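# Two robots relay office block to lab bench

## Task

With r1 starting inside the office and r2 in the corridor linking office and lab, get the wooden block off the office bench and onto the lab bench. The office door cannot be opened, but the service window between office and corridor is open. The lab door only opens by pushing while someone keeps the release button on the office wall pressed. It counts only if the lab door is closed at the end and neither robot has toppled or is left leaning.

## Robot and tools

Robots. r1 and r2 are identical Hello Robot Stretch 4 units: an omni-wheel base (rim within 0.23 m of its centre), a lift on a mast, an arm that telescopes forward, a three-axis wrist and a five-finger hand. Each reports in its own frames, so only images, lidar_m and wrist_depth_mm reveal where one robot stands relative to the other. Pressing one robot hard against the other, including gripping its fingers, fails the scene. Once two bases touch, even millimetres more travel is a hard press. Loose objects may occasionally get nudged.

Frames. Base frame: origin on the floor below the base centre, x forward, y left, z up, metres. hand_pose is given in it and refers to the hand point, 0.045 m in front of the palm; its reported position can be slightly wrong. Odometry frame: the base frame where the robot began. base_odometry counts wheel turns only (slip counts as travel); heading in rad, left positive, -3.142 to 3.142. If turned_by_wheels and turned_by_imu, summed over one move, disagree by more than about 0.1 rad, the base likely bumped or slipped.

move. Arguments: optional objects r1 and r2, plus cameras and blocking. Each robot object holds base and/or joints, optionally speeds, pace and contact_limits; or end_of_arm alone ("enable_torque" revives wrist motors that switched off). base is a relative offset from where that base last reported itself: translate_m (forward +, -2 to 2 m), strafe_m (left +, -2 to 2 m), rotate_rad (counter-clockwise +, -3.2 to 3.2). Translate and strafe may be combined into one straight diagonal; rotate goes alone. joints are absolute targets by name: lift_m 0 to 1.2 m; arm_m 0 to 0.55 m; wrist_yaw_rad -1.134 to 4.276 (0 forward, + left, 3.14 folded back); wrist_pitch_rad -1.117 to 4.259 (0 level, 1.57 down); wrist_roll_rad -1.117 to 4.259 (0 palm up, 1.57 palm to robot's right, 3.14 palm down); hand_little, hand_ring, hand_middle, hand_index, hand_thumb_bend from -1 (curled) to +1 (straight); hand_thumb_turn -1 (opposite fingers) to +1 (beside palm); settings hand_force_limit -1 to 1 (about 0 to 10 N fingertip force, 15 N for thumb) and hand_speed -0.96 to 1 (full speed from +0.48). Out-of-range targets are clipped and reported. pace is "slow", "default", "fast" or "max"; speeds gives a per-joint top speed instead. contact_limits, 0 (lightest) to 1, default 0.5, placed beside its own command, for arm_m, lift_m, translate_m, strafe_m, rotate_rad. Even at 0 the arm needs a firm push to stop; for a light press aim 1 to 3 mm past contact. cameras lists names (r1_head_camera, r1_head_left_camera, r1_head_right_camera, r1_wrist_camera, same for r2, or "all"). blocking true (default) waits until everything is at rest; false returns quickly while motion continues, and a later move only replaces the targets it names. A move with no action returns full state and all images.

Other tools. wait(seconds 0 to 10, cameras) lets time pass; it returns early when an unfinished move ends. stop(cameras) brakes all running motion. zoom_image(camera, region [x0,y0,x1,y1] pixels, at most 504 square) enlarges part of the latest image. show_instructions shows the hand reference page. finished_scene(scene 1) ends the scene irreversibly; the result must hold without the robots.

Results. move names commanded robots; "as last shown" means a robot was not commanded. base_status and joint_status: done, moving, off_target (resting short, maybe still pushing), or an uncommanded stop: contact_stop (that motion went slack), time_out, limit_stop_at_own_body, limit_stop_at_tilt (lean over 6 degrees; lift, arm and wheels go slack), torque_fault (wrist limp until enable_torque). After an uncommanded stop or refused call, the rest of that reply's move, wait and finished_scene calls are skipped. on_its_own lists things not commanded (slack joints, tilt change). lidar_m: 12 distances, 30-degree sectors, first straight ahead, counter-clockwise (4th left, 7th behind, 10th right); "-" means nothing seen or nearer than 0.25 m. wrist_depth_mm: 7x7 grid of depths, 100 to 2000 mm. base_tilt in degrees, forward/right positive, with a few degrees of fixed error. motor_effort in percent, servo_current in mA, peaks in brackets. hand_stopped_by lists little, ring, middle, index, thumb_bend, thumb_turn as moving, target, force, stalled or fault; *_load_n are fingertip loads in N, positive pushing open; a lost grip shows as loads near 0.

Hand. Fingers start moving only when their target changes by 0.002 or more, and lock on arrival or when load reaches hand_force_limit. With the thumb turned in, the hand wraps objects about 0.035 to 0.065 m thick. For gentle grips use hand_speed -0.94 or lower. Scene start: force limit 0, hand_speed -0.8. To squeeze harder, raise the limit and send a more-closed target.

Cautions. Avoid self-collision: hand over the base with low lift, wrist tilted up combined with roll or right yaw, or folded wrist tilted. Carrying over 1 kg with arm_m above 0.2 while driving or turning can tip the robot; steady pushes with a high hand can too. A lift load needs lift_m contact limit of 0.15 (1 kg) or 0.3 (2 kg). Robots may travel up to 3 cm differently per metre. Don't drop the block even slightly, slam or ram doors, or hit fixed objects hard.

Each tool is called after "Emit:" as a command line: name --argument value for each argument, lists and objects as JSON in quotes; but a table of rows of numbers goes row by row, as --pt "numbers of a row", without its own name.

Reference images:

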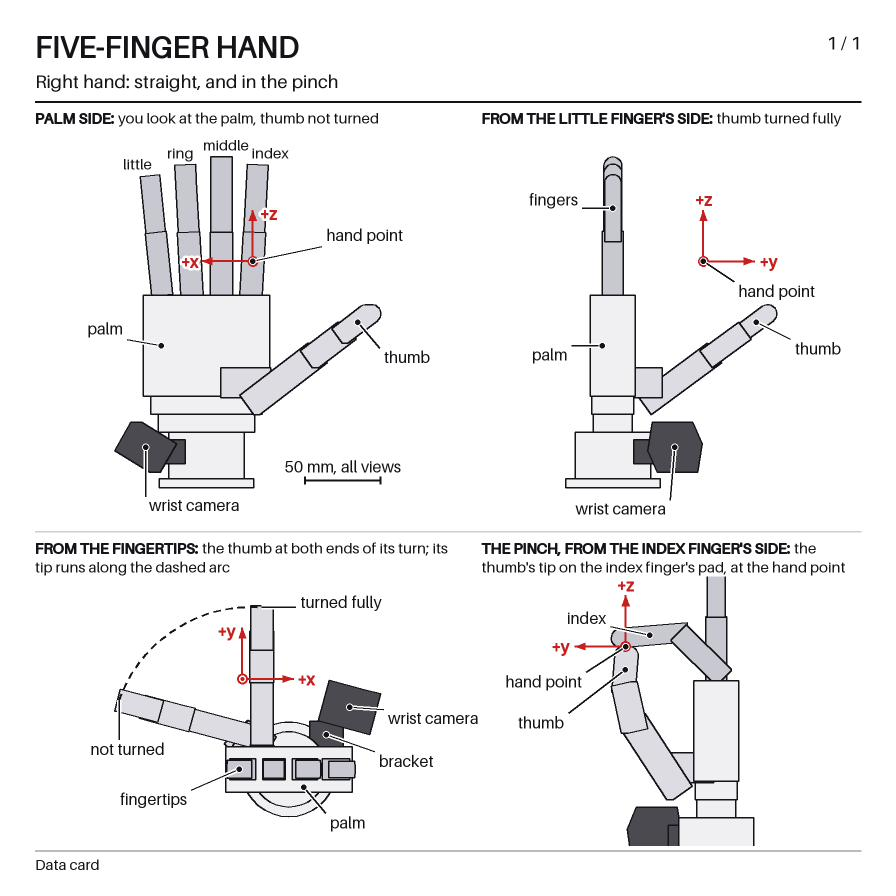

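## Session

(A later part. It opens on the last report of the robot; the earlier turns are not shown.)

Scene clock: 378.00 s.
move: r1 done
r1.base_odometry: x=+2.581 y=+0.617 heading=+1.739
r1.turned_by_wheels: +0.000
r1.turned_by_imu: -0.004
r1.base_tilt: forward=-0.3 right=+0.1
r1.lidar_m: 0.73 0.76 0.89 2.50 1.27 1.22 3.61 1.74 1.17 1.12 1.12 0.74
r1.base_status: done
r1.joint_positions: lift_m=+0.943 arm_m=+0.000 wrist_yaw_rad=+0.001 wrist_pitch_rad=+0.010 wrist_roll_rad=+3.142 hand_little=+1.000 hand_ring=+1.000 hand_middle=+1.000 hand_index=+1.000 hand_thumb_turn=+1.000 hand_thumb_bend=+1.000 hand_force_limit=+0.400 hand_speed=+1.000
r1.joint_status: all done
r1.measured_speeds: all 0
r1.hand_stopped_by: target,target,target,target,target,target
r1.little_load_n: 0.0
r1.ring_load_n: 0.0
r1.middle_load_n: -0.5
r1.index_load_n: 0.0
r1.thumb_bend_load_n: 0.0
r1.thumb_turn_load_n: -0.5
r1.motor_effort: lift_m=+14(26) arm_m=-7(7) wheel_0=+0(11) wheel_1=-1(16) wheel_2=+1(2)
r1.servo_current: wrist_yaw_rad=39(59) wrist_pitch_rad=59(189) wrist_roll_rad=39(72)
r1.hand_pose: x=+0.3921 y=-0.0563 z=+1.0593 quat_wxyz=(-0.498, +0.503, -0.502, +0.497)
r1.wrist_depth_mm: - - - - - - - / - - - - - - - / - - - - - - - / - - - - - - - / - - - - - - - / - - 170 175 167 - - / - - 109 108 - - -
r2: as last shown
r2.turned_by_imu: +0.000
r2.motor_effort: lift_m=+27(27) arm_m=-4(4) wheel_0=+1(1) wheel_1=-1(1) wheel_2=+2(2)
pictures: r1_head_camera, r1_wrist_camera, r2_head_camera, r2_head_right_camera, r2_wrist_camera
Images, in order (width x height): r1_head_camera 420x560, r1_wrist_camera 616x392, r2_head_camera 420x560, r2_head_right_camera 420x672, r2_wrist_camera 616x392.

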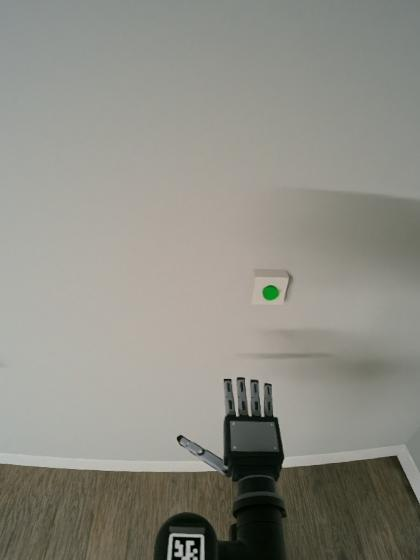

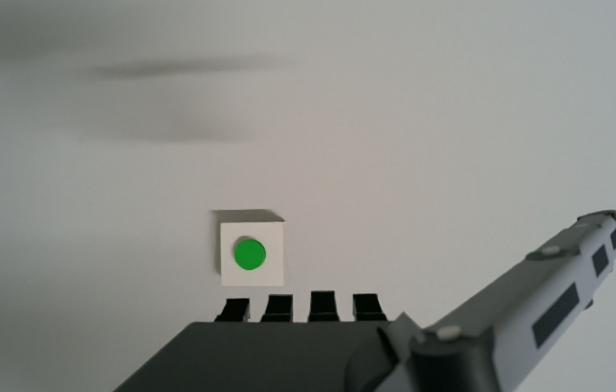

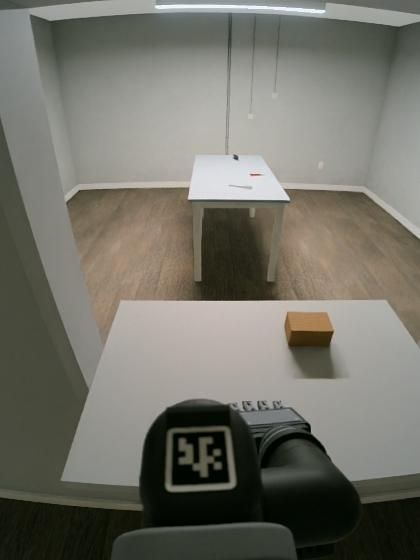

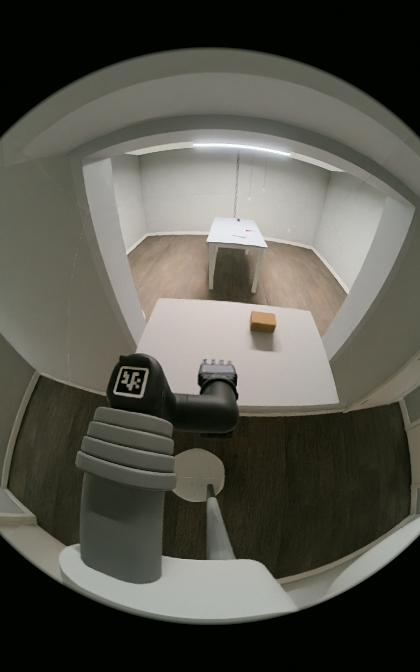

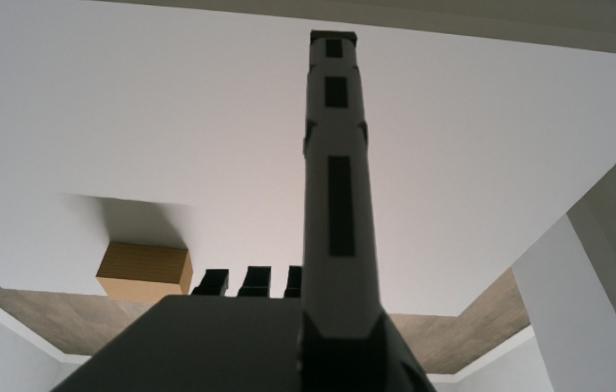

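Emit:
move --r1 '{"base": {"strafe_m": -0.077}, "joints": {"lift_m": 0.953, "arm_m": 0.12}}' --r2 '{"base": {"rotate_rad": -0.07}}'

Emit:
move --r2 '{"base": {"strafe_m": -0.2}}' --cameras '["r1_wrist_camera", "r2_head_camera", "r2_wrist_camera"]'

Scene clock: 392.07 s.
move: r1 done; r2 done
r1.base_odometry: x=+2.657 y=+0.629 heading=+1.739
r1.turned_by_wheels: +0.000
r1.turned_by_imu: +0.000
r1.base_tilt: forward=-0.3 right=+0.2
r1.lidar_m: 0.73 0.77 0.95 2.48 1.31 1.27 3.59 1.58 1.11 1.06 1.07 0.81
r1.base_status: done
r1.joint_positions: lift_m=+0.953 arm_m=+0.120 wrist_yaw_rad=+0.001 wrist_pitch_rad=+0.009 wrist_roll_rad=+3.142 hand_little=+1.000 hand_ring=+1.000 hand_middle=+1.000 hand_index=+1.000 hand_thumb_turn=+1.000 hand_thumb_bend=+1.000 hand_force_limit=+0.400 hand_speed=+1.000
r1.joint_status: all done
r1.measured_speeds: all 0
r1.hand_stopped_by: target,target,target,target,target,target
r1.little_load_n: 0.0
r1.ring_load_n: 0.0
r1.middle_load_n: -0.5
r1.index_load_n: -0.5
r1.thumb_bend_load_n: 0.0
r1.thumb_turn_load_n: -0.5
r1.motor_effort: lift_m=+25(27) arm_m=+7(12) wheel_0=-1(9) wheel_1=+1(13) wheel_2=+0(3)
r1.servo_current: wrist_yaw_rad=39(59) wrist_pitch_rad=52(78) wrist_roll_rad=39(59)
r1.hand_pose: x=+0.5115 y=-0.0563 z=+1.0685 quat_wxyz=(-0.498, +0.503, -0.502, +0.497)
r1.wrist_depth_mm: - - - - - - - / - - - - - - - / - - - - - - - / - - - - - - - / - - - - - - - / - - 170 175 167 - - / - - 109 108 - - -
r2.base_odometry: x=-1.513 y=+0.350 heading=-2.130
r2.turned_by_wheels: -0.070
r2.turned_by_imu: -0.070
r2.base_tilt: forward=-0.1 right=-1.4
r2.lidar_m: 0.31 0.32 0.74 2.02 1.76 1.18 1.11 1.17 1.57 2.19 0.46 0.33
r2.base_status: done
r2.joint_positions: lift_m=+1.120 arm_m=+0.002 wrist_yaw_rad=+0.002 wrist_pitch_rad=+0.707 wrist_roll_rad=+3.139 hand_little=+1.000 hand_ring=+1.000 hand_middle=+1.000 hand_index=+1.000 hand_thumb_turn=-1.000 hand_thumb_bend=+1.000 hand_force_limit=+0.000 hand_speed=+1.000
r2.joint_status: not commanded
r2.measured_speeds: all 0
r2.hand_stopped_by: target,target,target,target,target,target
r2.little_load_n: 0.0
r2.ring_load_n: 0.0
r2.middle_load_n: 0.0
r2.index_load_n: 0.0
r2.thumb_bend_load_n: 0.0
r2.thumb_turn_load_n: 0.0
r2.motor_effort: lift_m=+27(27) arm_m=-4(4) wheel_0=+2(4) wheel_1=-1(3) wheel_2=+1(6)
r2.servo_current: wrist_yaw_rad=46(59) wrist_pitch_rad=59(78) wrist_roll_rad=39(59)
r2.hand_pose: x=+0.3020 y=-0.0566 z=+1.1082 quat_wxyz=(-0.296, +0.644, -0.641, +0.296)
r2.wrist_depth_mm: 312 310 310 309 310 310 310 / 347 349 345 334 330 336 338 / 402 402 397 397 - 389 389 / 484 480 477 469 - 459 459 / 603 574 559 559 - 564 521 / - 699 134 116 - - - / - - - - - - -
pictures: none

Scene clock: 394.00 s.
move: r2 done
r1: as last shown
r1.index_load_n: 0.0
r1.motor_effort: lift_m=+25(25) arm_m=+7(7) wheel_0=-1(1) wheel_1=+1(2) wheel_2=+0(0)
r2.base_odometry: x=-1.682 y=+0.456 heading=-2.129
r2.turned_by_wheels: +0.000
r2.turned_by_imu: +0.000
r2.base_tilt: forward=+0.0 right=-1.4
r2.lidar_m: 0.28 0.32 0.45 2.03 1.73 1.17 1.12 1.14 1.56 2.15 0.47 0.33
r2.base_status: done
r2.joint_positions: lift_m=+1.120 arm_m=+0.002 wrist_yaw_rad=+0.002 wrist_pitch_rad=+0.707 wrist_roll_rad=+3.139 hand_little=+1.000 hand_ring=+1.000 hand_middle=+1.000 hand_index=+1.000 hand_thumb_turn=-1.000 hand_thumb_bend=+1.000 hand_force_limit=+0.000 hand_speed=+1.000
r2.joint_status: not commanded
r2.measured_speeds: all 0
r2.hand_stopped_by: target,target,target,target,target,target
r2.little_load_n: 0.0
r2.ring_load_n: 0.0
r2.middle_load_n: 0.0
r2.index_load_n: 0.0
r2.thumb_bend_load_n: 0.0
r2.thumb_turn_load_n: -0.5
r2.motor_effort: lift_m=+27(27) arm_m=-4(4) wheel_0=+0(9) wheel_1=+0(8) wheel_2=+1(2)
r2.servo_current: wrist_yaw_rad=59(65) wrist_pitch_rad=39(85) wrist_roll_rad=39(52)
r2.hand_pose: x=+0.3020 y=-0.0566 z=+1.1082 quat_wxyz=(-0.296, +0.643, -0.641, +0.296)
r2.wrist_depth_mm: 312 312 312 309 314 310 309 / 347 347 343 334 330 338 334 / 404 402 397 397 - 392 387 / 469 480 473 469 - 462 455 / 492 597 559 554 - 564 559 / 473 - 134 116 - 732 723 / 477 - - - - - -
Images, in order (width x height): r1_wrist_camera 616x392, r2_head_camera 420x560, r2_wrist_camera 616x392.

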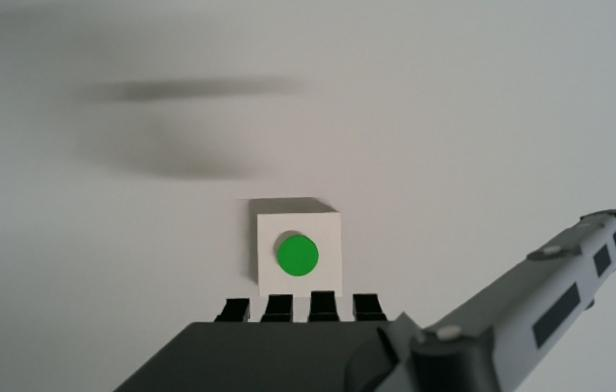

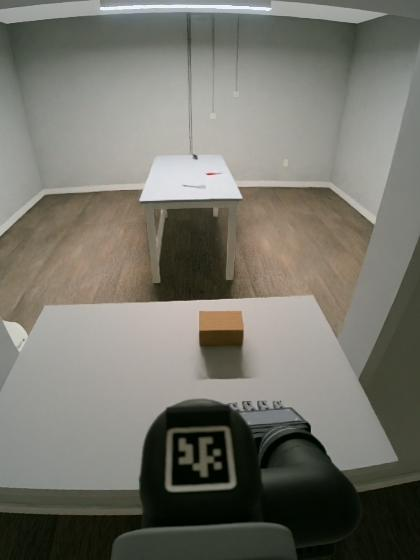

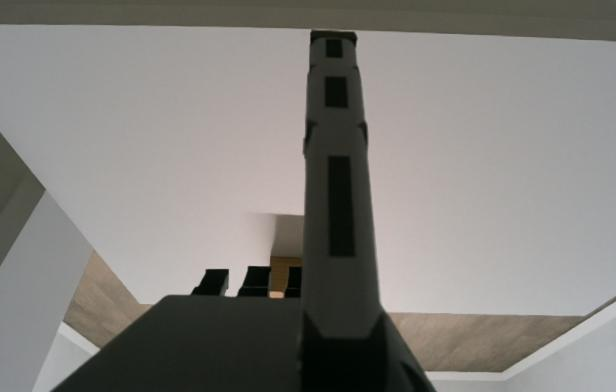

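Emit:
move --r1 '{"base": {"strafe_m": -0.016}, "joints": {"lift_m": 0.943, "arm_m": 0.19}}' --r2 '{"joints": {"arm_m": 0.38}}' --cameras '["r1_wrist_camera", "r2_head_camera", "r2_wrist_camera"]'

Scene clock: 408.80 s.
move: r1 done; r2 done
r1.base_odometry: x=+2.673 y=+0.632 heading=+1.739
r1.turned_by_wheels: +0.000
r1.turned_by_imu: +0.000
r1.base_tilt: forward=-0.3 right=+0.1
r1.lidar_m: 0.70 0.77 0.95 2.49 1.29 1.27 3.59 1.57 1.12 1.01 1.07 0.80
r1.base_status: done
r1.joint_positions: lift_m=+0.943 arm_m=+0.190 wrist_yaw_rad=+0.001 wrist_pitch_rad=+0.009 wrist_roll_rad=+3.142 hand_little=+1.000 hand_ring=+1.000 hand_middle=+1.000 hand_index=+1.000 hand_thumb_turn=+1.000 hand_thumb_bend=+1.000 hand_force_limit=+0.400 hand_speed=+1.000
r1.joint_status: all done
r1.measured_speeds: all 0
r1.hand_stopped_by: target,target,target,target,target,target
r1.little_load_n: 0.0
r1.ring_load_n: 0.0
r1.middle_load_n: -0.5
r1.index_load_n: 0.0
r1.thumb_bend_load_n: 0.0
r1.thumb_turn_load_n: 0.0
r1.motor_effort: lift_m=+14(24) arm_m=+7(12) wheel_0=+2(9) wheel_1=+0(8) wheel_2=+0(2)
r1.servo_current: wrist_yaw_rad=46(59) wrist_pitch_rad=65(72) wrist_roll_rad=59(59)
r1.hand_pose: x=+0.5815 y=-0.0563 z=+1.0594 quat_wxyz=(-0.498, +0.502, -0.502, +0.497)
r1.wrist_depth_mm: - - - - - - - / - - - - - - - / - - - - - - - / - - - - - - - / - - - - - - - / - - 170 175 167 - - / - - 109 108 - - -
r2.base_odometry: x=-1.682 y=+0.456 heading=-2.129
r2.turned_by_wheels: +0.000
r2.turned_by_imu: +0.000
r2.base_tilt: forward=+0.0 right=-1.4
r2.lidar_m: 0.31 0.32 0.43 2.03 1.73 1.17 1.11 1.15 1.59 2.11 0.45 0.33
r2.base_status: not commanded
r2.joint_positions: lift_m=+1.120 arm_m=+0.380 wrist_yaw_rad=+0.002 wrist_pitch_rad=+0.706 wrist_roll_rad=+3.139 hand_little=+1.000 hand_ring=+1.000 hand_middle=+1.000 hand_index=+1.000 hand_thumb_turn=-1.000 hand_thumb_bend=+1.000 hand_force_limit=+0.000 hand_speed=+1.000
r2.joint_status: all done
r2.measured_speeds: all 0
r2.hand_stopped_by: target,target,target,target,target,target
r2.little_load_n: 0.0
r2.ring_load_n: 0.0
r2.middle_load_n: 0.0
r2.index_load_n: 0.0
r2.thumb_bend_load_n: 0.0
r2.thumb_turn_load_n: 0.0
r2.motor_effort: lift_m=+27(27) arm_m=+7(12) wheel_0=+0(1) wheel_1=+0(1) wheel_2=+1(2)
r2.servo_current: wrist_yaw_rad=46(59) wrist_pitch_rad=59(85) wrist_roll_rad=39(59)
r2.hand_pose: x=+0.6801 y=-0.0566 z=+1.1082 quat_wxyz=(-0.296, +0.643, -0.641, +0.296)
r2.wrist_depth_mm: 301 301 293 285 290 296 291 / 343 343 334 264 327 332 332 / 402 399 397 314 - 387 384 / - 1921 1921 1983 - 455 455 / - - - - - - - / - - 134 116 - - - / - - - - - - -
Images, in order (width x height): r1_wrist_camera 616x392, r2_head_camera 420x560, r2_wrist_camera 616x392.

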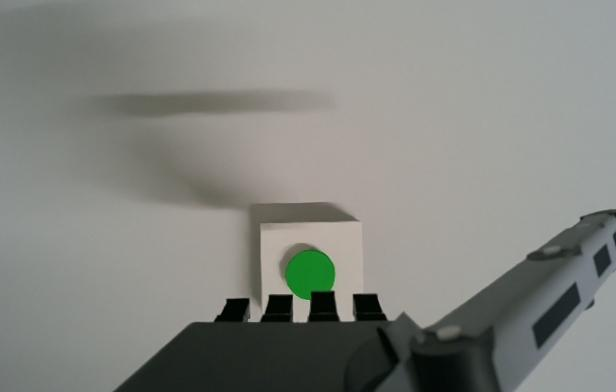

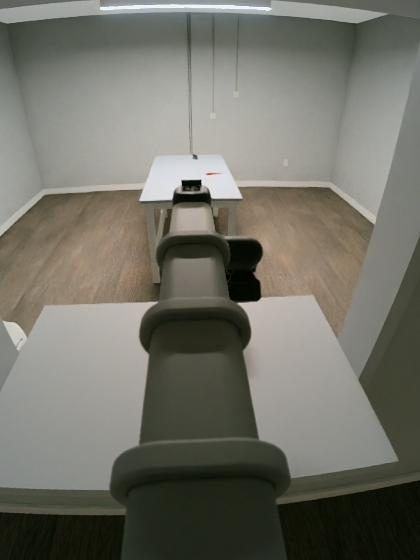

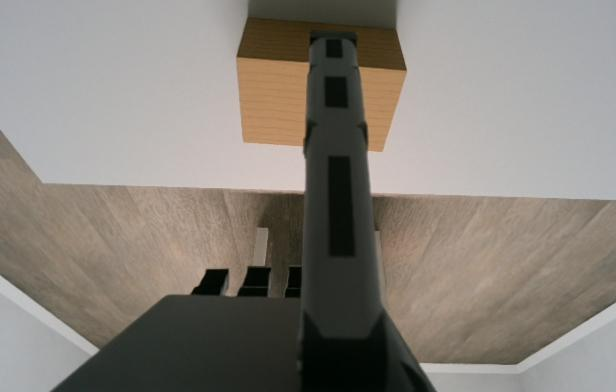

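Emit:
move --r1 '{"base": {"strafe_m": -0.006}, "joints": {"lift_m": 0.937}}' --r2 '{"base": {"strafe_m": 0.016}, "joints": {"arm_m": 0.471, "lift_m": 1.035, "wrist_yaw_rad": -0.063}}' --cameras '["r1_wrist_camera", "r2_wrist_camera"]'

Scene clock: 422.20 s.
move: r1 done; r2 done
r1.base_odometry: x=+2.679 y=+0.633 heading=+1.739
r1.turned_by_wheels: +0.000
r1.turned_by_imu: +0.000
r1.base_tilt: forward=-0.4 right=+0.0
r1.lidar_m: 0.71 0.77 0.96 2.49 1.32 1.30 3.59 1.49 1.09 1.03 1.07 0.81
r1.base_status: done
r1.joint_positions: lift_m=+0.937 arm_m=+0.190 wrist_yaw_rad=+0.001 wrist_pitch_rad=+0.009 wrist_roll_rad=+3.142 hand_little=+1.000 hand_ring=+1.000 hand_middle=+1.000 hand_index=+1.000 hand_thumb_turn=+1.000 hand_thumb_bend=+1.000 hand_force_limit=+0.400 hand_speed=+1.000
r1.joint_status: all done
r1.measured_speeds: all 0
r1.hand_stopped_by: target,target,target,target,target,target
r1.little_load_n: 0.0
r1.ring_load_n: 0.0
r1.middle_load_n: 0.0
r1.index_load_n: 0.0
r1.thumb_bend_load_n: 0.0
r1.thumb_turn_load_n: 0.0
r1.motor_effort: lift_m=+14(16) arm_m=+7(7) wheel_0=+1(11) wheel_1=+0(11) wheel_2=+0(1)
r1.servo_current: wrist_yaw_rad=39(52) wrist_pitch_rad=52(78) wrist_roll_rad=46(59)
r1.hand_pose: x=+0.5815 y=-0.0564 z=+1.0535 quat_wxyz=(-0.498, +0.502, -0.502, +0.497)
r1.wrist_depth_mm: - - - - - - - / - - - - - - - / - - - - - - - / - - - - - - - / - - - - - - - / - - 170 175 167 - - / - - 109 109 - - -
r2.base_odometry: x=-1.669 y=+0.448 heading=-2.129
r2.turned_by_wheels: +0.000
r2.turned_by_imu: +0.000
r2.base_tilt: forward=+0.0 right=-1.4
r2.lidar_m: 0.30 0.32 0.44 2.01 1.75 1.14 1.08 1.15 1.57 2.19 0.46 0.35
r2.base_status: done
r2.joint_positions: lift_m=+1.035 arm_m=+0.471 wrist_yaw_rad=-0.061 wrist_pitch_rad=+0.706 wrist_roll_rad=+3.139 hand_little=+1.000 hand_ring=+1.000 hand_middle=+1.000 hand_index=+1.000 hand_thumb_turn=-1.000 hand_thumb_bend=+1.000 hand_force_limit=+0.000 hand_speed=+1.000
r2.joint_status: all done
r2.measured_speeds: all 0
r2.hand_stopped_by: target,target,target,target,target,target
r2.little_load_n: 0.0
r2.ring_load_n: 0.0
r2.middle_load_n: 0.0
r2.index_load_n: 0.0
r2.thumb_bend_load_n: 0.0
r2.thumb_turn_load_n: 0.0
r2.motor_effort: lift_m=+16(26) arm_m=+7(10) wheel_0=+0(6) wheel_1=-1(7) wheel_2=+0(3)
r2.servo_current: wrist_yaw_rad=46(59) wrist_pitch_rad=52(85) wrist_roll_rad=52(65)
r2.hand_pose: x=+0.7674 y=-0.0645 z=+1.0241 quat_wxyz=(-0.287, +0.623, -0.660, +0.306)
r2.wrist_depth_mm: 216 215 152 148 150 209 208 / 246 246 174 168 167 239 236 / 286 285 283 281 - 276 272 / 343 338 334 334 - 325 324 / - - - - - - - / - - 134 116 - - - / - - - - - - -
Images, in order (width x height): r1_wrist_camera 616x392, r2_wrist_camera 616x392.

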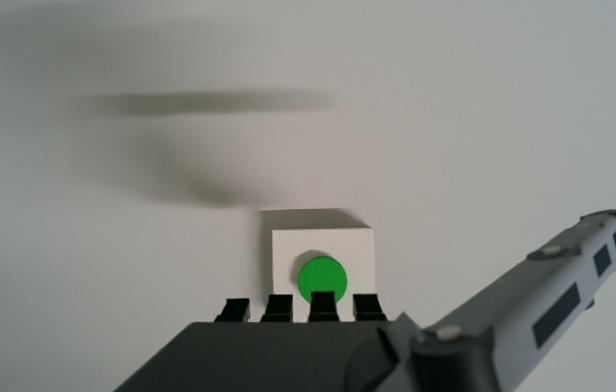

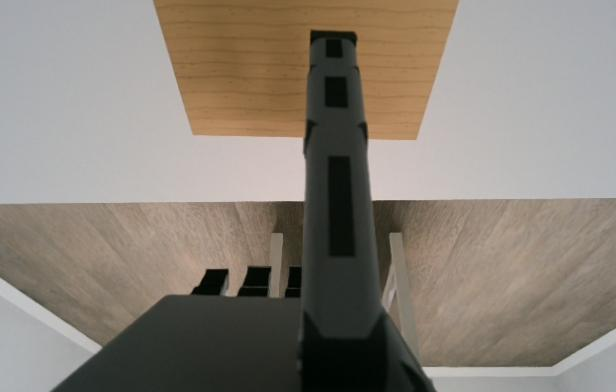

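Emit:
move --r2 '{"base": {"strafe_m": -0.007}, "joints": {"arm_m": 0.45}}' --cameras '["r2_wrist_camera"]'

Scene clock: 428.20 s.
move: r2 done
r1: as last shown
r1.thumb_turn_load_n: -0.5
r1.motor_effort: lift_m=+14(14) arm_m=+7(7) wheel_0=+1(1) wheel_1=+1(1) wheel_2=+0(0)
r2.base_odometry: x=-1.675 y=+0.451 heading=-2.129
r2.turned_by_wheels: +0.000
r2.turned_by_imu: +0.000
r2.base_tilt: forward=+0.0 right=-1.4
r2.lidar_m: 0.30 0.33 0.45 2.01 1.74 1.16 1.08 1.15 1.59 2.17 0.48 0.35
r2.base_status: done
r2.joint_positions: lift_m=+1.035 arm_m=+0.450 wrist_yaw_rad=-0.061 wrist_pitch_rad=+0.706 wrist_roll_rad=+3.139 hand_little=+1.000 hand_ring=+1.000 hand_middle=+1.000 hand_index=+1.000 hand_thumb_turn=-1.000 hand_thumb_bend=+1.000 hand_force_limit=+0.000 hand_speed=+1.000
r2.joint_status: all done
r2.measured_speeds: all 0
r2.hand_stopped_by: target,target,target,target,target,target
r2.little_load_n: 0.0
r2.ring_load_n: 0.0
r2.middle_load_n: 0.0
r2.index_load_n: 0.0
r2.thumb_bend_load_n: 0.0
r2.thumb_turn_load_n: 0.0
r2.motor_effort: lift_m=+16(16) arm_m=-7(11) wheel_0=+1(7) wheel_1=+1(7) wheel_2=+1(2)
r2.servo_current: wrist_yaw_rad=52(52) wrist_pitch_rad=59(78) wrist_roll_rad=33(59)
r2.hand_pose: x=+0.7468 y=-0.0646 z=+1.0241 quat_wxyz=(-0.287, +0.623, -0.661, +0.306)
r2.wrist_depth_mm: 216 216 160 160 158 204 208 / 247 246 174 168 171 237 236 / 287 285 208 200 - 277 273 / 343 338 336 332 - 325 322 / - - - - - - - / - - 134 116 - - - / - - - - - - -
Images, in order (width x height): r2_wrist_camera 616x392.

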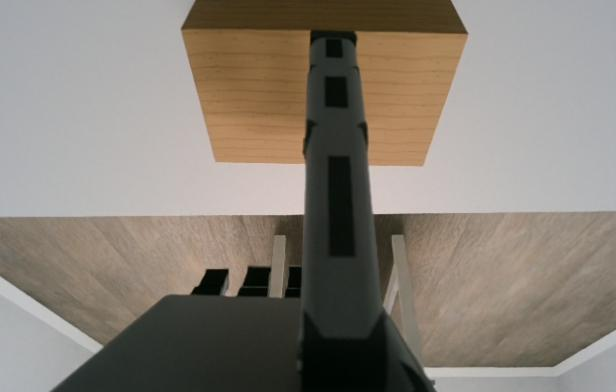

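Emit:
move --r2 '{"joints": {"lift_m": 0.972}, "contact_limits": {"lift_m": 0.1}, "pace": "slow"}' --cameras '["r2_wrist_camera"]'

Scene clock: 432.63 s.
move: r2 done
r1: as last shown
r1.thumb_turn_load_n: 0.0
r2.base_odometry: x=-1.675 y=+0.451 heading=-2.129
r2.turned_by_wheels: +0.000
r2.turned_by_imu: +0.000
r2.base_tilt: forward=+0.0 right=-1.4
r2.lidar_m: 0.30 0.31 0.44 2.02 1.72 1.15 1.10 1.14 1.57 2.13 0.45 0.34
r2.base_status: not commanded
r2.joint_positions: lift_m=+0.972 arm_m=+0.450 wrist_yaw_rad=-0.061 wrist_pitch_rad=+0.706 wrist_roll_rad=+3.139 hand_little=+1.000 hand_ring=+1.000 hand_middle=+1.000 hand_index=+1.000 hand_thumb_turn=-1.000 hand_thumb_bend=+1.000 hand_force_limit=+0.000 hand_speed=+1.000
r2.joint_status: all done
r2.measured_speeds: all 0
r2.hand_stopped_by: target,target,target,target,target,target
r2.little_load_n: 0.0
r2.ring_load_n: 0.0
r2.middle_load_n: 0.0
r2.index_load_n: 0.0
r2.thumb_bend_load_n: 0.0
r2.thumb_turn_load_n: 0.0
r2.motor_effort: lift_m=+16(17) arm_m=-7(7) wheel_0=+1(1) wheel_1=+1(1) wheel_2=+1(1)
r2.servo_current: wrist_yaw_rad=39(59) wrist_pitch_rad=59(72) wrist_roll_rad=39(59)
r2.contact_limits: lift_m 0.1
r2.hand_pose: x=+0.7468 y=-0.0646 z=+0.9612 quat_wxyz=(-0.287, +0.623, -0.661, +0.306)
r2.wrist_depth_mm: 151 150 146 142 145 144 - / 172 167 128 124 128 129 165 / 200 187 116 116 117 117 191 / 239 236 138 137 135 139 226 / 294 293 169 169 - 278 289 / - - 134 116 - - - / - - - - - - -
Images, in order (width x height): r2_wrist_camera 616x392.

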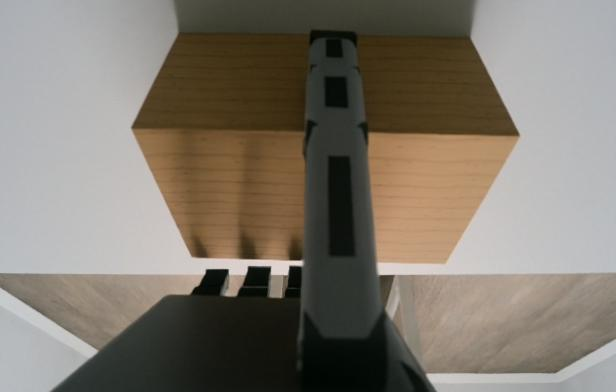

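Emit:
move --r2 '{"joints": {"hand_index": 0.7, "hand_middle": 0.7, "hand_thumb_bend": 0.78, "hand_force_limit": -0.5, "hand_speed": -0.6}}'

Emit:
move --r2 '{"joints": {"hand_index": 0.0, "hand_middle": 0.0, "hand_thumb_bend": 0.0, "hand_force_limit": -0.5, "hand_speed": -0.92}}'

Emit:
move --r2 '{"joints": {"hand_index": -0.1, "hand_middle": -0.1, "hand_thumb_bend": -0.1, "hand_force_limit": 0.4, "hand_speed": -0.92}}' --cameras '["r2_wrist_camera"]'

Scene clock: 436.57 s.
move: r2 done
r1: as last shown
r2.base_odometry: x=-1.675 y=+0.451 heading=-2.129
r2.turned_by_wheels: +0.000
r2.turned_by_imu: +0.000
r2.base_tilt: forward=+0.0 right=-1.4
r2.lidar_m: 0.30 0.31 0.44 2.03 1.74 1.15 1.10 1.16 1.55 2.14 0.47 0.32
r2.base_status: not commanded
r2.joint_positions: lift_m=+0.972 arm_m=+0.450 wrist_yaw_rad=-0.061 wrist_pitch_rad=+0.706 wrist_roll_rad=+3.139 hand_little=+1.000 hand_ring=+1.000 hand_middle=+0.700 hand_index=+0.700 hand_thumb_turn=-1.000 hand_thumb_bend=+0.780 hand_force_limit=-0.500 hand_speed=-0.600
r2.joint_status: all done
r2.measured_speeds: all 0
r2.hand_stopped_by: target,target,target,target,target,target
r2.little_load_n: 0.0
r2.ring_load_n: -0.5
r2.middle_load_n: 0.0
r2.index_load_n: 0.0
r2.thumb_bend_load_n: 0.5
r2.thumb_turn_load_n: 0.0
r2.motor_effort: lift_m=+15(16) arm_m=-7(7) wheel_0=+1(1) wheel_1=+1(1) wheel_2=+1(1)
r2.servo_current: wrist_yaw_rad=46(59) wrist_pitch_rad=59(85) wrist_roll_rad=39(52)
r2.contact_limits: lift_m 0.1
r2.hand_pose: x=+0.7468 y=-0.0646 z=+0.9612 quat_wxyz=(-0.287, +0.623, -0.661, +0.306)
r2.wrist_depth_mm: 151 150 150 149 147 147 146 / 171 166 138 129 140 150 165 / 200 187 122 122 122 121 191 / 238 236 138 137 135 139 227 / 296 293 170 168 - 278 290 / - - 134 125 - - - / - - - - - - -
pictures: none

Scene clock: 439.93 s.
move: r2 off_target
r1: as last shown
r1.ring_load_n: -0.5
r1.thumb_turn_load_n: -0.5
r2.base_odometry: x=-1.675 y=+0.451 heading=-2.129
r2.turned_by_wheels: +0.000
r2.turned_by_imu: +0.000
r2.base_tilt: forward=+0.0 right=-1.4
r2.lidar_m: 0.29 0.31 0.44 2.02 1.73 1.17 1.10 1.14 1.57 2.13 0.45 0.33
r2.base_status: not commanded
r2.joint_positions: lift_m=+0.972 arm_m=+0.450 wrist_yaw_rad=-0.061 wrist_pitch_rad=+0.706 wrist_roll_rad=+3.139 hand_little=+1.000 hand_ring=+1.000 hand_middle=+0.567 hand_index=+0.559 hand_thumb_turn=-1.000 hand_thumb_bend=+0.751 hand_force_limit=-0.500 hand_speed=-0.920
r2.joint_status: hand_middle off_target (ended at +0.567, target +0.000); hand_index off_target (ended at +0.559, target +0.000); hand_thumb_bend off_target (ended at +0.751, target +0.000); the others done
r2.measured_speeds: all 0
r2.hand_stopped_by: target,target,force,force,force,target
r2.little_load_n: 0.0
r2.ring_load_n: 0.0
r2.middle_load_n: 2.0
r2.index_load_n: 2.5
r2.thumb_bend_load_n: 12.5
r2.thumb_turn_load_n: 0.0
r2.motor_effort: lift_m=+16(16) arm_m=-7(7) wheel_0=+1(1) wheel_1=+1(1) wheel_2=+1(1)
r2.servo_current: wrist_yaw_rad=46(59) wrist_pitch_rad=72(85) wrist_roll_rad=59(59)
r2.contact_limits: lift_m 0.1
r2.hand_pose: x=+0.7468 y=-0.0646 z=+0.9612 quat_wxyz=(-0.287, +0.623, -0.661, +0.306)
r2.wrist_depth_mm: 151 150 150 149 148 146 - / 172 167 136 125 138 150 165 / 200 188 120 121 122 121 191 / 239 236 138 137 135 140 227 / 296 293 170 169 - 278 289 / - - 134 125 - - - / - - - - - - -
pictures: none

Scene clock: 441.03 s.
move: r2 off_target
r1: as last shown
r1.ring_load_n: 0.0
r1.thumb_turn_load_n: 0.0
r2.base_odometry: x=-1.675 y=+0.451 heading=-2.129
r2.turned_by_wheels: +0.000
r2.turned_by_imu: +0.000
r2.base_tilt: forward=-0.1 right=-1.4
r2.lidar_m: 0.31 0.33 0.44 2.01 1.72 1.14 1.09 1.13 1.56 2.14 0.45 0.32
r2.base_status: not commanded
r2.joint_positions: lift_m=+0.972 arm_m=+0.450 wrist_yaw_rad=-0.061 wrist_pitch_rad=+0.705 wrist_roll_rad=+3.139 hand_little=+1.000 hand_ring=+1.000 hand_middle=+0.405 hand_index=+0.404 hand_thumb_turn=-1.000 hand_thumb_bend=+0.756 hand_force_limit=+0.400 hand_speed=-0.920
r2.joint_status: hand_middle off_target (ended at +0.405, target -0.100); hand_index off_target (ended at +0.404, target -0.100); hand_thumb_bend off_target (ended at +0.756, target -0.100); the others done
r2.measured_speeds: all 0
r2.hand_stopped_by: target,target,force,force,force,target
r2.little_load_n: 0.0
r2.ring_load_n: 0.0
r2.middle_load_n: 7.5
r2.index_load_n: 7.0
r2.thumb_bend_load_n: 30.5
r2.thumb_turn_load_n: 1.0
r2.motor_effort: lift_m=+16(16) arm_m=-7(7) wheel_0=+1(1) wheel_1=+1(1) wheel_2=+1(1)
r2.servo_current: wrist_yaw_rad=52(52) wrist_pitch_rad=65(104) wrist_roll_rad=65(65)
r2.contact_limits: lift_m 0.1
r2.hand_pose: x=+0.7470 y=-0.0646 z=+0.9613 quat_wxyz=(-0.287, +0.623, -0.660, +0.306)
r2.wrist_depth_mm: 151 151 147 146 146 147 - / 173 167 129 122 132 137 166 / 202 187 117 118 119 118 192 / 240 238 139 138 136 136 228 / 298 296 172 170 - 278 291 / - - 134 126 - - - / - - - - - - -
Images, in order (width x height): r2_wrist_camera 616x392.

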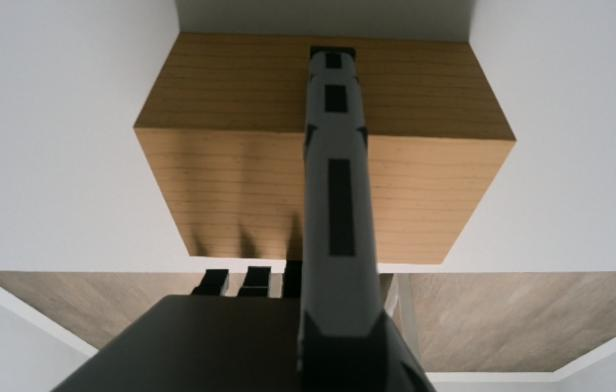

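Emit:
move --r2 '{"joints": {"lift_m": 1.1}, "speeds": {"lift_m": 0.1}}'

Emit:
move --r2 '{"joints": {"arm_m": 0.0}}' --cameras '["r2_wrist_camera", "r2_head_camera"]'

Scene clock: 480.27 s.
move: r2 done
r1: as last shown
r2.base_odometry: x=-1.675 y=+0.451 heading=-2.129
r2.turned_by_wheels: +0.000
r2.turned_by_imu: +0.000
r2.base_tilt: forward=-0.1 right=-1.4
r2.lidar_m: 0.30 0.33 0.47 2.00 1.72 1.15 1.10 1.15 1.57 2.12 0.46 0.32
r2.base_status: not commanded
r2.joint_positions: lift_m=+1.099 arm_m=+0.450 wrist_yaw_rad=-0.061 wrist_pitch_rad=+0.705 wrist_roll_rad=+3.139 hand_little=+1.000 hand_ring=+1.000 hand_middle=+0.405 hand_index=+0.404 hand_thumb_turn=-1.000 hand_thumb_bend=+0.756 hand_force_limit=+0.400 hand_speed=-0.920
r2.joint_status: all done
r2.measured_speeds: all 0
r2.hand_stopped_by: target,target,force,force,force,target
r2.little_load_n: 0.0
r2.ring_load_n: 0.0
r2.middle_load_n: 7.0
r2.index_load_n: 7.0
r2.thumb_bend_load_n: 31.0
r2.thumb_turn_load_n: 1.5
r2.motor_effort: lift_m=+29(31) arm_m=-7(7) wheel_0=+1(1) wheel_1=+1(1) wheel_2=+0(1)
r2.servo_current: wrist_yaw_rad=46(59) wrist_pitch_rad=59(91) wrist_roll_rad=52(59)
r2.hand_pose: x=+0.7470 y=-0.0646 z=+1.0883 quat_wxyz=(-0.287, +0.623, -0.660, +0.306)
r2.wrist_depth_mm: 281 281 266 265 263 267 271 / 320 312 128 122 131 132 306 / 373 349 118 118 119 118 357 / 1863 1921 139 138 136 135 1863 / - - 172 170 - - - / - - 134 125 - - - / - - - - - - -
pictures: none

Scene clock: 482.67 s.
move: r2 done
r1: as last shown
r1.little_load_n: -0.5
r1.thumb_turn_load_n: -0.5
r2.base_odometry: x=-1.675 y=+0.451 heading=-2.129
r2.turned_by_wheels: +0.000
r2.turned_by_imu: +0.000
r2.base_tilt: forward=+0.0 right=-1.4
r2.lidar_m: 0.25 0.31 0.44 2.00 1.72 1.17 1.11 1.17 1.55 2.13 0.47 0.29
r2.base_status: not commanded
r2.joint_positions: lift_m=+1.099 arm_m=+0.002 wrist_yaw_rad=-0.061 wrist_pitch_rad=+0.705 wrist_roll_rad=+3.139 hand_little=+1.000 hand_ring=+1.000 hand_middle=+0.405 hand_index=+0.404 hand_thumb_turn=-1.000 hand_thumb_bend=+0.756 hand_force_limit=+0.400 hand_speed=-0.920
r2.joint_status: all done
joint sent to its limit — r2.arm_m, lower limit.
r2.measured_speeds: all 0
r2.hand_stopped_by: target,target,force,force,force,target
r2.little_load_n: 0.0
r2.ring_load_n: 0.0
r2.middle_load_n: 7.5
r2.index_load_n: 7.0
r2.thumb_bend_load_n: 30.5
r2.thumb_turn_load_n: 1.5
r2.motor_effort: lift_m=+28(29) arm_m=-7(11) wheel_0=+1(1) wheel_1=+1(1) wheel_2=+1(1)
r2.servo_current: wrist_yaw_rad=39(59) wrist_pitch_rad=65(78) wrist_roll_rad=46(59)
r2.hand_pose: x=+0.2987 y=-0.0646 z=+1.0883 quat_wxyz=(-0.287, +0.623, -0.660, +0.306)
r2.wrist_depth_mm: 325 314 147 150 151 290 289 / 325 315 128 122 132 132 309 / 377 364 117 118 119 118 359 / 445 445 140 138 136 136 424 / 469 549 172 170 - 525 521 / 466 647 134 125 - 676 668 / 442 - - - - - -
pictures: r2_head_camera, r2_wrist_camera
Images, in order (width x height): r2_head_camera 420x560, r2_wrist_camera 616x392.

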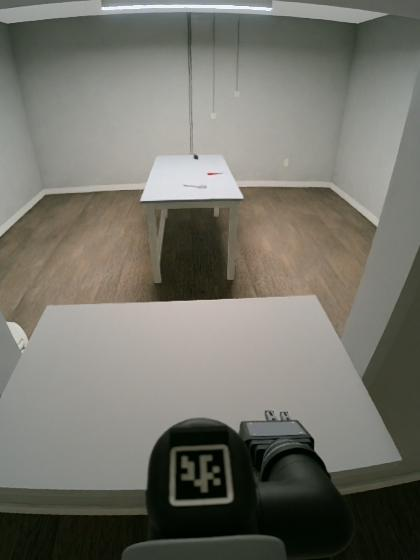

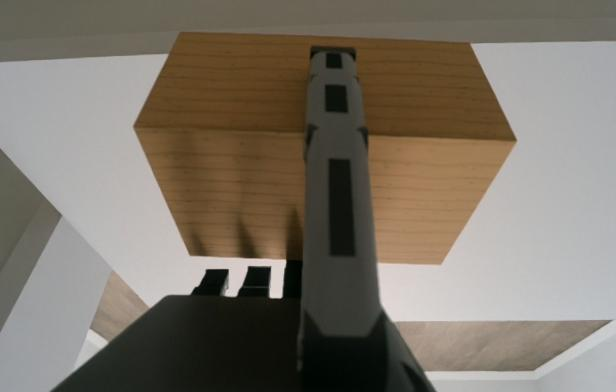

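Emit:
move --r2 '{"base": {"translate_m": -0.33}}'

Emit:
move --r2 '{"base": {"rotate_rad": 3.141}, "joints": {"wrist_yaw_rad": 1.9}}' --cameras '["r2_head_camera", "r2_head_left_camera", "r2_head_right_camera"]'

Scene clock: 488.63 s.
move: r2 done
r1.base_odometry: x=+2.679 y=+0.633 heading=+1.739
r1.turned_by_wheels: +0.000
r1.turned_by_imu: +0.000
r1.base_tilt: forward=-0.3 right=+0.0
r1.lidar_m: 0.72 0.77 0.96 2.53 1.25 1.31 3.58 1.55 1.11 1.01 1.07 0.80
r1.base_status: not commanded
r1.joint_positions: lift_m=+0.937 arm_m=+0.190 wrist_yaw_rad=+0.001 wrist_pitch_rad=+0.009 wrist_roll_rad=+3.142 hand_little=+1.000 hand_ring=+1.000 hand_middle=+1.000 hand_index=+1.000 hand_thumb_turn=+1.000 hand_thumb_bend=+1.000 hand_force_limit=+0.400 hand_speed=+1.000
r1.joint_status: not commanded
r1.measured_speeds: all 0
r1.hand_stopped_by: target,target,target,target,target,target
r1.little_load_n: 0.0
r1.ring_load_n: 0.0
r1.middle_load_n: 0.0
r1.index_load_n: 0.0
r1.thumb_bend_load_n: 0.0
r1.thumb_turn_load_n: 0.0
r1.motor_effort: lift_m=+14(14) arm_m=+7(7) wheel_0=+1(1) wheel_1=+1(1) wheel_2=+0(0)
r1.servo_current: wrist_yaw_rad=39(65) wrist_pitch_rad=72(72) wrist_roll_rad=39(65)
r1.hand_pose: x=+0.5815 y=-0.0564 z=+1.0535 quat_wxyz=(-0.498, +0.502, -0.502, +0.497)
r1.wrist_depth_mm: - - - - - - - / - - - - - - - / - - - - - - - / - - - - - - - / - - - - - - - / - - 170 175 167 - - / - - 109 108 - - -
r2.base_odometry: x=-1.500 y=+0.731 heading=-2.129
r2.turned_by_wheels: +0.000
r2.turned_by_imu: +0.001
r2.base_tilt: forward=+0.0 right=-1.4
r2.lidar_m: 0.25 0.64 1.24 2.31 1.30 0.82 0.77 0.82 1.11 2.35 1.26 0.67
r2.base_status: done
r2.joint_positions: lift_m=+1.099 arm_m=+0.002 wrist_yaw_rad=-0.062 wrist_pitch_rad=+0.705 wrist_roll_rad=+3.139 hand_little=+1.000 hand_ring=+1.000 hand_middle=+0.405 hand_index=+0.404 hand_thumb_turn=-1.000 hand_thumb_bend=+0.756 hand_force_limit=+0.400 hand_speed=-0.920
r2.joint_status: not commanded
r2.measured_speeds: all 0
r2.hand_stopped_by: target,target,force,force,force,target
r2.little_load_n: 0.0
r2.ring_load_n: 0.0
r2.middle_load_n: 7.5
r2.index_load_n: 7.0
r2.thumb_bend_load_n: 30.5
r2.thumb_turn_load_n: 1.5
r2.motor_effort: lift_m=+28(29) arm_m=-6(7) wheel_0=+1(5) wheel_1=+1(6) wheel_2=+1(9)
r2.servo_current: wrist_yaw_rad=52(59) wrist_pitch_rad=72(85) wrist_roll_rad=39(59)
r2.hand_pose: x=+0.2987 y=-0.0646 z=+1.0883 quat_wxyz=(-0.287, +0.623, -0.660, +0.306)
r2.wrist_depth_mm: 1229 1229 1160 1160 1182 1182 1205 / - 132 128 122 132 128 - / - 118 117 118 119 118 - / - - 139 138 136 135 - / - 574 172 169 - 549 544 / - 634 134 125 - 683 676 / - - - - - - -
pictures: none

Scene clock: 492.33 s.
move: r2 done
r1: as last shown
r2.base_odometry: x=-1.500 y=+0.731 heading=+1.012
r2.turned_by_wheels: +3.141
r2.turned_by_imu: +3.170
r2.base_tilt: forward=+0.0 right=-1.4
r2.lidar_m: 0.79 0.81 1.08 2.36 1.26 0.67 0.63 0.70 1.20 2.32 1.27 0.84
r2.base_status: done
r2.joint_positions: lift_m=+1.100 arm_m=+0.002 wrist_yaw_rad=+1.898 wrist_pitch_rad=+0.705 wrist_roll_rad=+3.139 hand_little=+1.000 hand_ring=+1.000 hand_middle=+0.405 hand_index=+0.404 hand_thumb_turn=-1.000 hand_thumb_bend=+0.756 hand_force_limit=+0.400 hand_speed=-0.920
r2.joint_status: all done
r2.measured_speeds: all 0
r2.hand_stopped_by: target,target,force,force,force,target
r2.little_load_n: 0.0
r2.ring_load_n: 0.0
r2.middle_load_n: 7.0
r2.index_load_n: 7.0
r2.thumb_bend_load_n: 31.0
r2.thumb_turn_load_n: 1.5
r2.motor_effort: lift_m=+26(28) arm_m=-6(7) wheel_0=-1(6) wheel_1=-2(6) wheel_2=-1(6)
r2.servo_current: wrist_yaw_rad=46(137) wrist_pitch_rad=65(91) wrist_roll_rad=26(59)
r2.hand_pose: x=+0.1848 y=+0.1410 z=+1.0885 quat_wxyz=(-0.414, +0.895, +0.149, -0.068)
r2.wrist_depth_mm: 1138 1205 1182 1138 1160 1182 1182 / 1281 1397 128 122 132 129 - / - 1537 118 118 119 118 - / - 1921 140 138 136 135 - / - - 173 170 - - - / - - 134 125 - - - / - - - - - - -
Images, in order (width x height): r2_head_camera 420x560, r2_head_left_camera 420x672, r2_head_right_camera 420x672.

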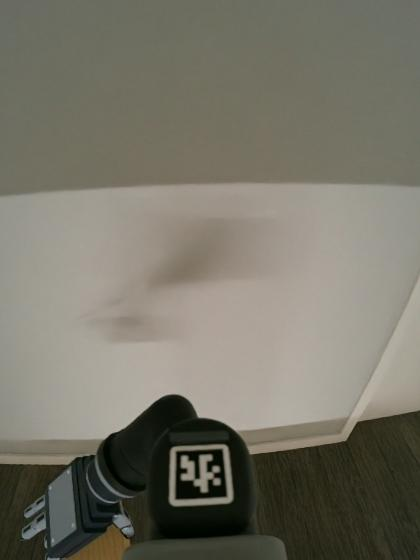

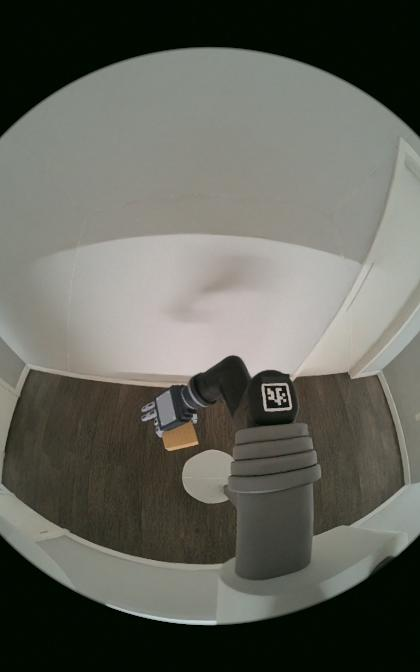

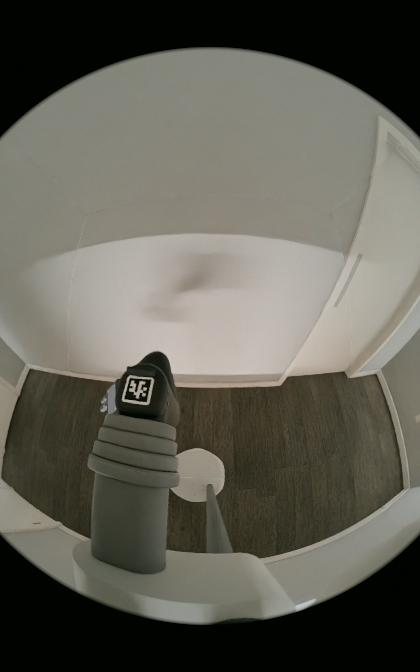

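Emit:
move --r2 '{"base": {"strafe_m": -1.1}}' --cameras '["r2_head_camera", "r2_head_left_camera", "r2_head_right_camera"]'

Scene clock: 501.93 s.
move: r2 done
r1: as last shown
r2.base_odometry: x=-0.567 y=+0.148 heading=+1.012
r2.turned_by_wheels: +0.000
r2.turned_by_imu: -0.002
r2.base_tilt: forward=-0.1 right=-1.4
r2.lidar_m: 0.90 0.87 1.15 2.87 0.90 0.84 0.78 0.82 1.17 1.23 1.22 0.97
r2.base_status: done
r2.joint_positions: lift_m=+1.100 arm_m=+0.002 wrist_yaw_rad=+1.898 wrist_pitch_rad=+0.705 wrist_roll_rad=+3.139 hand_little=+1.000 hand_ring=+1.000 hand_middle=+0.405 hand_index=+0.404 hand_thumb_turn=-1.000 hand_thumb_bend=+0.756 hand_force_limit=+0.400 hand_speed=-0.920
r2.joint_status: not commanded
r2.measured_speeds: all 0
r2.hand_stopped_by: target,target,force,force,force,target
r2.little_load_n: 0.0
r2.ring_load_n: 0.0
r2.middle_load_n: 7.0
r2.index_load_n: 7.0
r2.thumb_bend_load_n: 30.5
r2.thumb_turn_load_n: 1.5
r2.motor_effort: lift_m=+26(26) arm_m=-6(7) wheel_0=+0(9) wheel_1=+0(9) wheel_2=+0(3)
r2.servo_current: wrist_yaw_rad=52(65) wrist_pitch_rad=52(85) wrist_roll_rad=39(59)
r2.hand_pose: x=+0.1848 y=+0.1410 z=+1.0885 quat_wxyz=(-0.414, +0.895, +0.149, -0.068)
r2.wrist_depth_mm: 1205 1229 1182 1160 1138 1182 1205 / 1281 1397 128 122 132 128 1308 / 1464 1537 117 118 119 118 - / - 1863 139 138 136 135 - / - - 173 169 - - - / - - 134 125 - - 1078 / - - - - - - 991
Images, in order (width x height): r2_head_camera 420x560, r2_head_left_camera 420x672, r2_head_right_camera 420x672.

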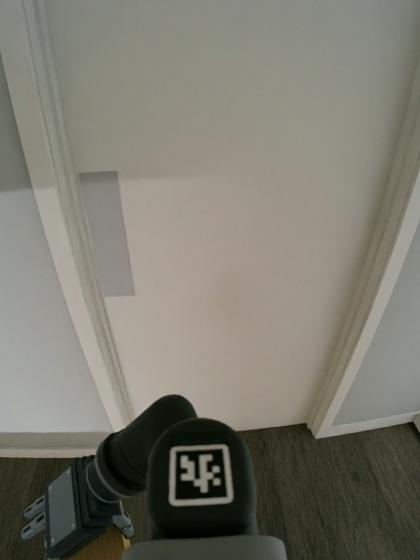

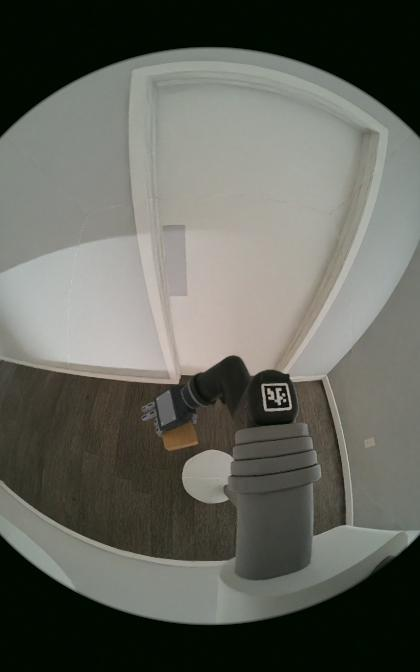

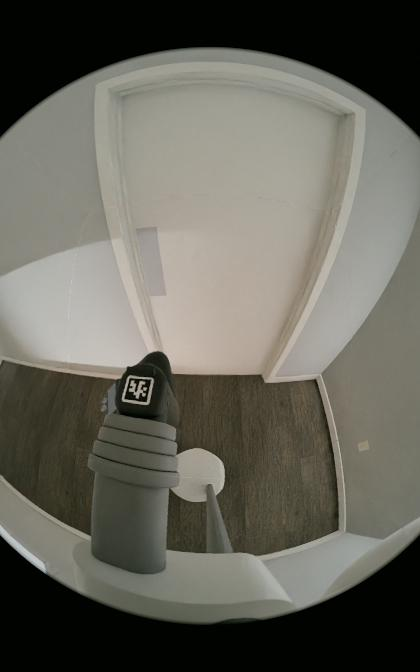

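Emit:
move --r1 '{"joints": {"arm_m": 0.22}, "pace": "slow", "contact_limits": {"arm_m": 0.0}}' --cameras '["r1_wrist_camera", "r1_head_camera"]'

Scene clock: 508.40 s.
move: r1 done
r1.base_odometry: x=+2.679 y=+0.633 heading=+1.739
r1.turned_by_wheels: +0.000
r1.turned_by_imu: +0.000
r1.base_tilt: forward=-0.3 right=+0.0
r1.lidar_m: 0.71 0.76 0.97 2.52 1.24 1.28 3.57 1.53 1.10 1.00 1.05 0.79
r1.base_status: not commanded
r1.joint_positions: lift_m=+0.937 arm_m=+0.220 wrist_yaw_rad=+0.001 wrist_pitch_rad=+0.009 wrist_roll_rad=+3.142 hand_little=+1.000 hand_ring=+1.000 hand_middle=+1.000 hand_index=+1.000 hand_thumb_turn=+1.000 hand_thumb_bend=+1.000 hand_force_limit=+0.400 hand_speed=+1.000
r1.joint_status: all done
r1.measured_speeds: all 0
r1.hand_stopped_by: target,target,target,target,target,target
r1.little_load_n: 0.0
r1.ring_load_n: 0.0
r1.middle_load_n: 0.0
r1.index_load_n: 0.0
r1.thumb_bend_load_n: 0.0
r1.thumb_turn_load_n: 0.0
r1.motor_effort: lift_m=+14(14) arm_m=+7(12) wheel_0=+1(1) wheel_1=+0(1) wheel_2=+0(0)
r1.servo_current: wrist_yaw_rad=52(59) wrist_pitch_rad=65(78) wrist_roll_rad=33(59)
r1.contact_limits: arm_m 0
r1.hand_pose: x=+0.6115 y=-0.0564 z=+1.0535 quat_wxyz=(-0.498, +0.502, -0.502, +0.497)
r1.wrist_depth_mm: - - - - - - - / - - - - - - - / - - - - - - - / - - - - - - - / - - - - - - - / - - 170 175 167 - - / - - 109 108 - - -
r2: as last shown
r2.turned_by_imu: +0.000
r2.index_load_n: 6.5
r2.motor_effort: lift_m=+26(26) arm_m=-6(7) wheel_0=+0(1) wheel_1=+0(0) wheel_2=+0(1)
pictures: r1_head_camera, r1_wrist_camera
Images, in order (width x height): r1_head_camera 420x560, r1_wrist_camera 616x392.

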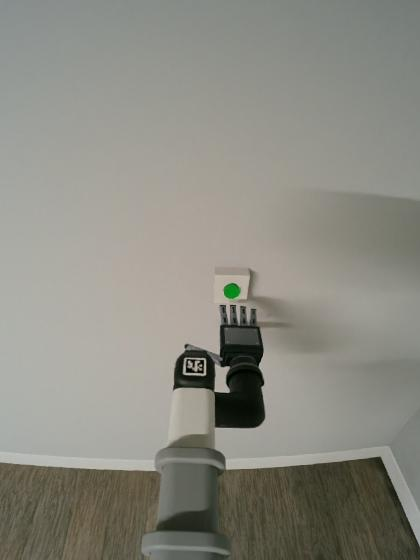

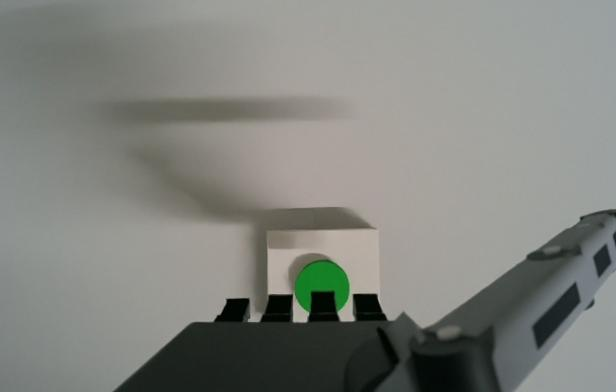

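Emit:
move --r1 '{"joints": {"arm_m": 0.245}, "pace": "slow", "contact_limits": {"arm_m": 0.0}}' --cameras '["r1_wrist_camera", "r1_head_camera"]'

Emit:
zoom_image --camera "r1_head_camera" --region '[190, 240, 290, 350]'

Scene clock: 513.10 s.
move: r1 done
r1.base_odometry: x=+2.679 y=+0.633 heading=+1.739
r1.turned_by_wheels: +0.000
r1.turned_by_imu: +0.000
r1.base_tilt: forward=-0.2 right=+0.1
r1.lidar_m: 0.74 0.76 0.96 2.49 1.29 1.29 3.58 1.57 1.08 1.01 1.04 0.79
r1.base_status: not commanded
r1.joint_positions: lift_m=+0.937 arm_m=+0.245 wrist_yaw_rad=+0.001 wrist_pitch_rad=+0.009 wrist_roll_rad=+3.142 hand_little=+1.000 hand_ring=+1.000 hand_middle=+1.000 hand_index=+1.000 hand_thumb_turn=+1.000 hand_thumb_bend=+1.000 hand_force_limit=+0.400 hand_speed=+1.000
r1.joint_status: all done
r1.measured_speeds: all 0
r1.hand_stopped_by: target,target,target,target,target,target
r1.little_load_n: 0.0
r1.ring_load_n: 0.0
r1.middle_load_n: 0.0
r1.index_load_n: 0.0
r1.thumb_bend_load_n: 0.0
r1.thumb_turn_load_n: 0.0
r1.motor_effort: lift_m=+14(14) arm_m=+7(11) wheel_0=+1(1) wheel_1=+1(1) wheel_2=+0(0)
r1.servo_current: wrist_yaw_rad=33(59) wrist_pitch_rad=65(72) wrist_roll_rad=33(59)
r1.contact_limits: arm_m 0
r1.hand_pose: x=+0.6365 y=-0.0564 z=+1.0535 quat_wxyz=(-0.498, +0.502, -0.502, +0.497)
r1.wrist_depth_mm: - - - - - - - / - - - - - - - / - - - - - - - / - - - - - - - / - - - - - - - / - - 170 175 167 - - / - - 109 109 - - -
r2: as last shown
r2.index_load_n: 7.0
pictures: r1_head_camera, r1_wrist_camera
Images, in order (width x height): r1_head_camera 420x560, r1_wrist_camera 616x392.

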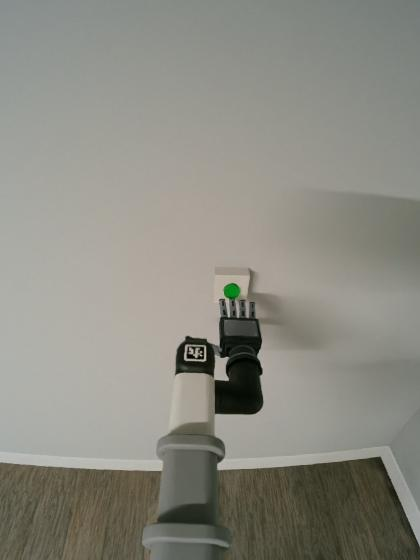

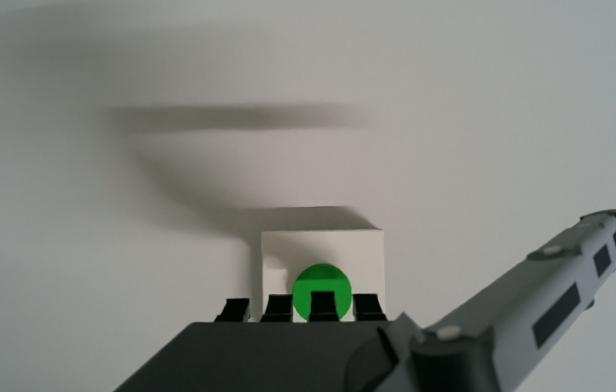

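Scaled by 4.582 from the camera's image (finer frame: 1200x1600).

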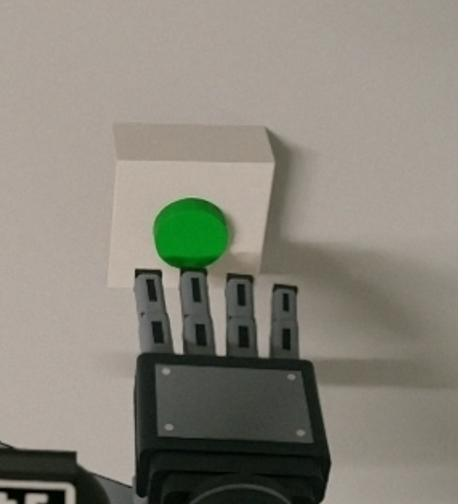

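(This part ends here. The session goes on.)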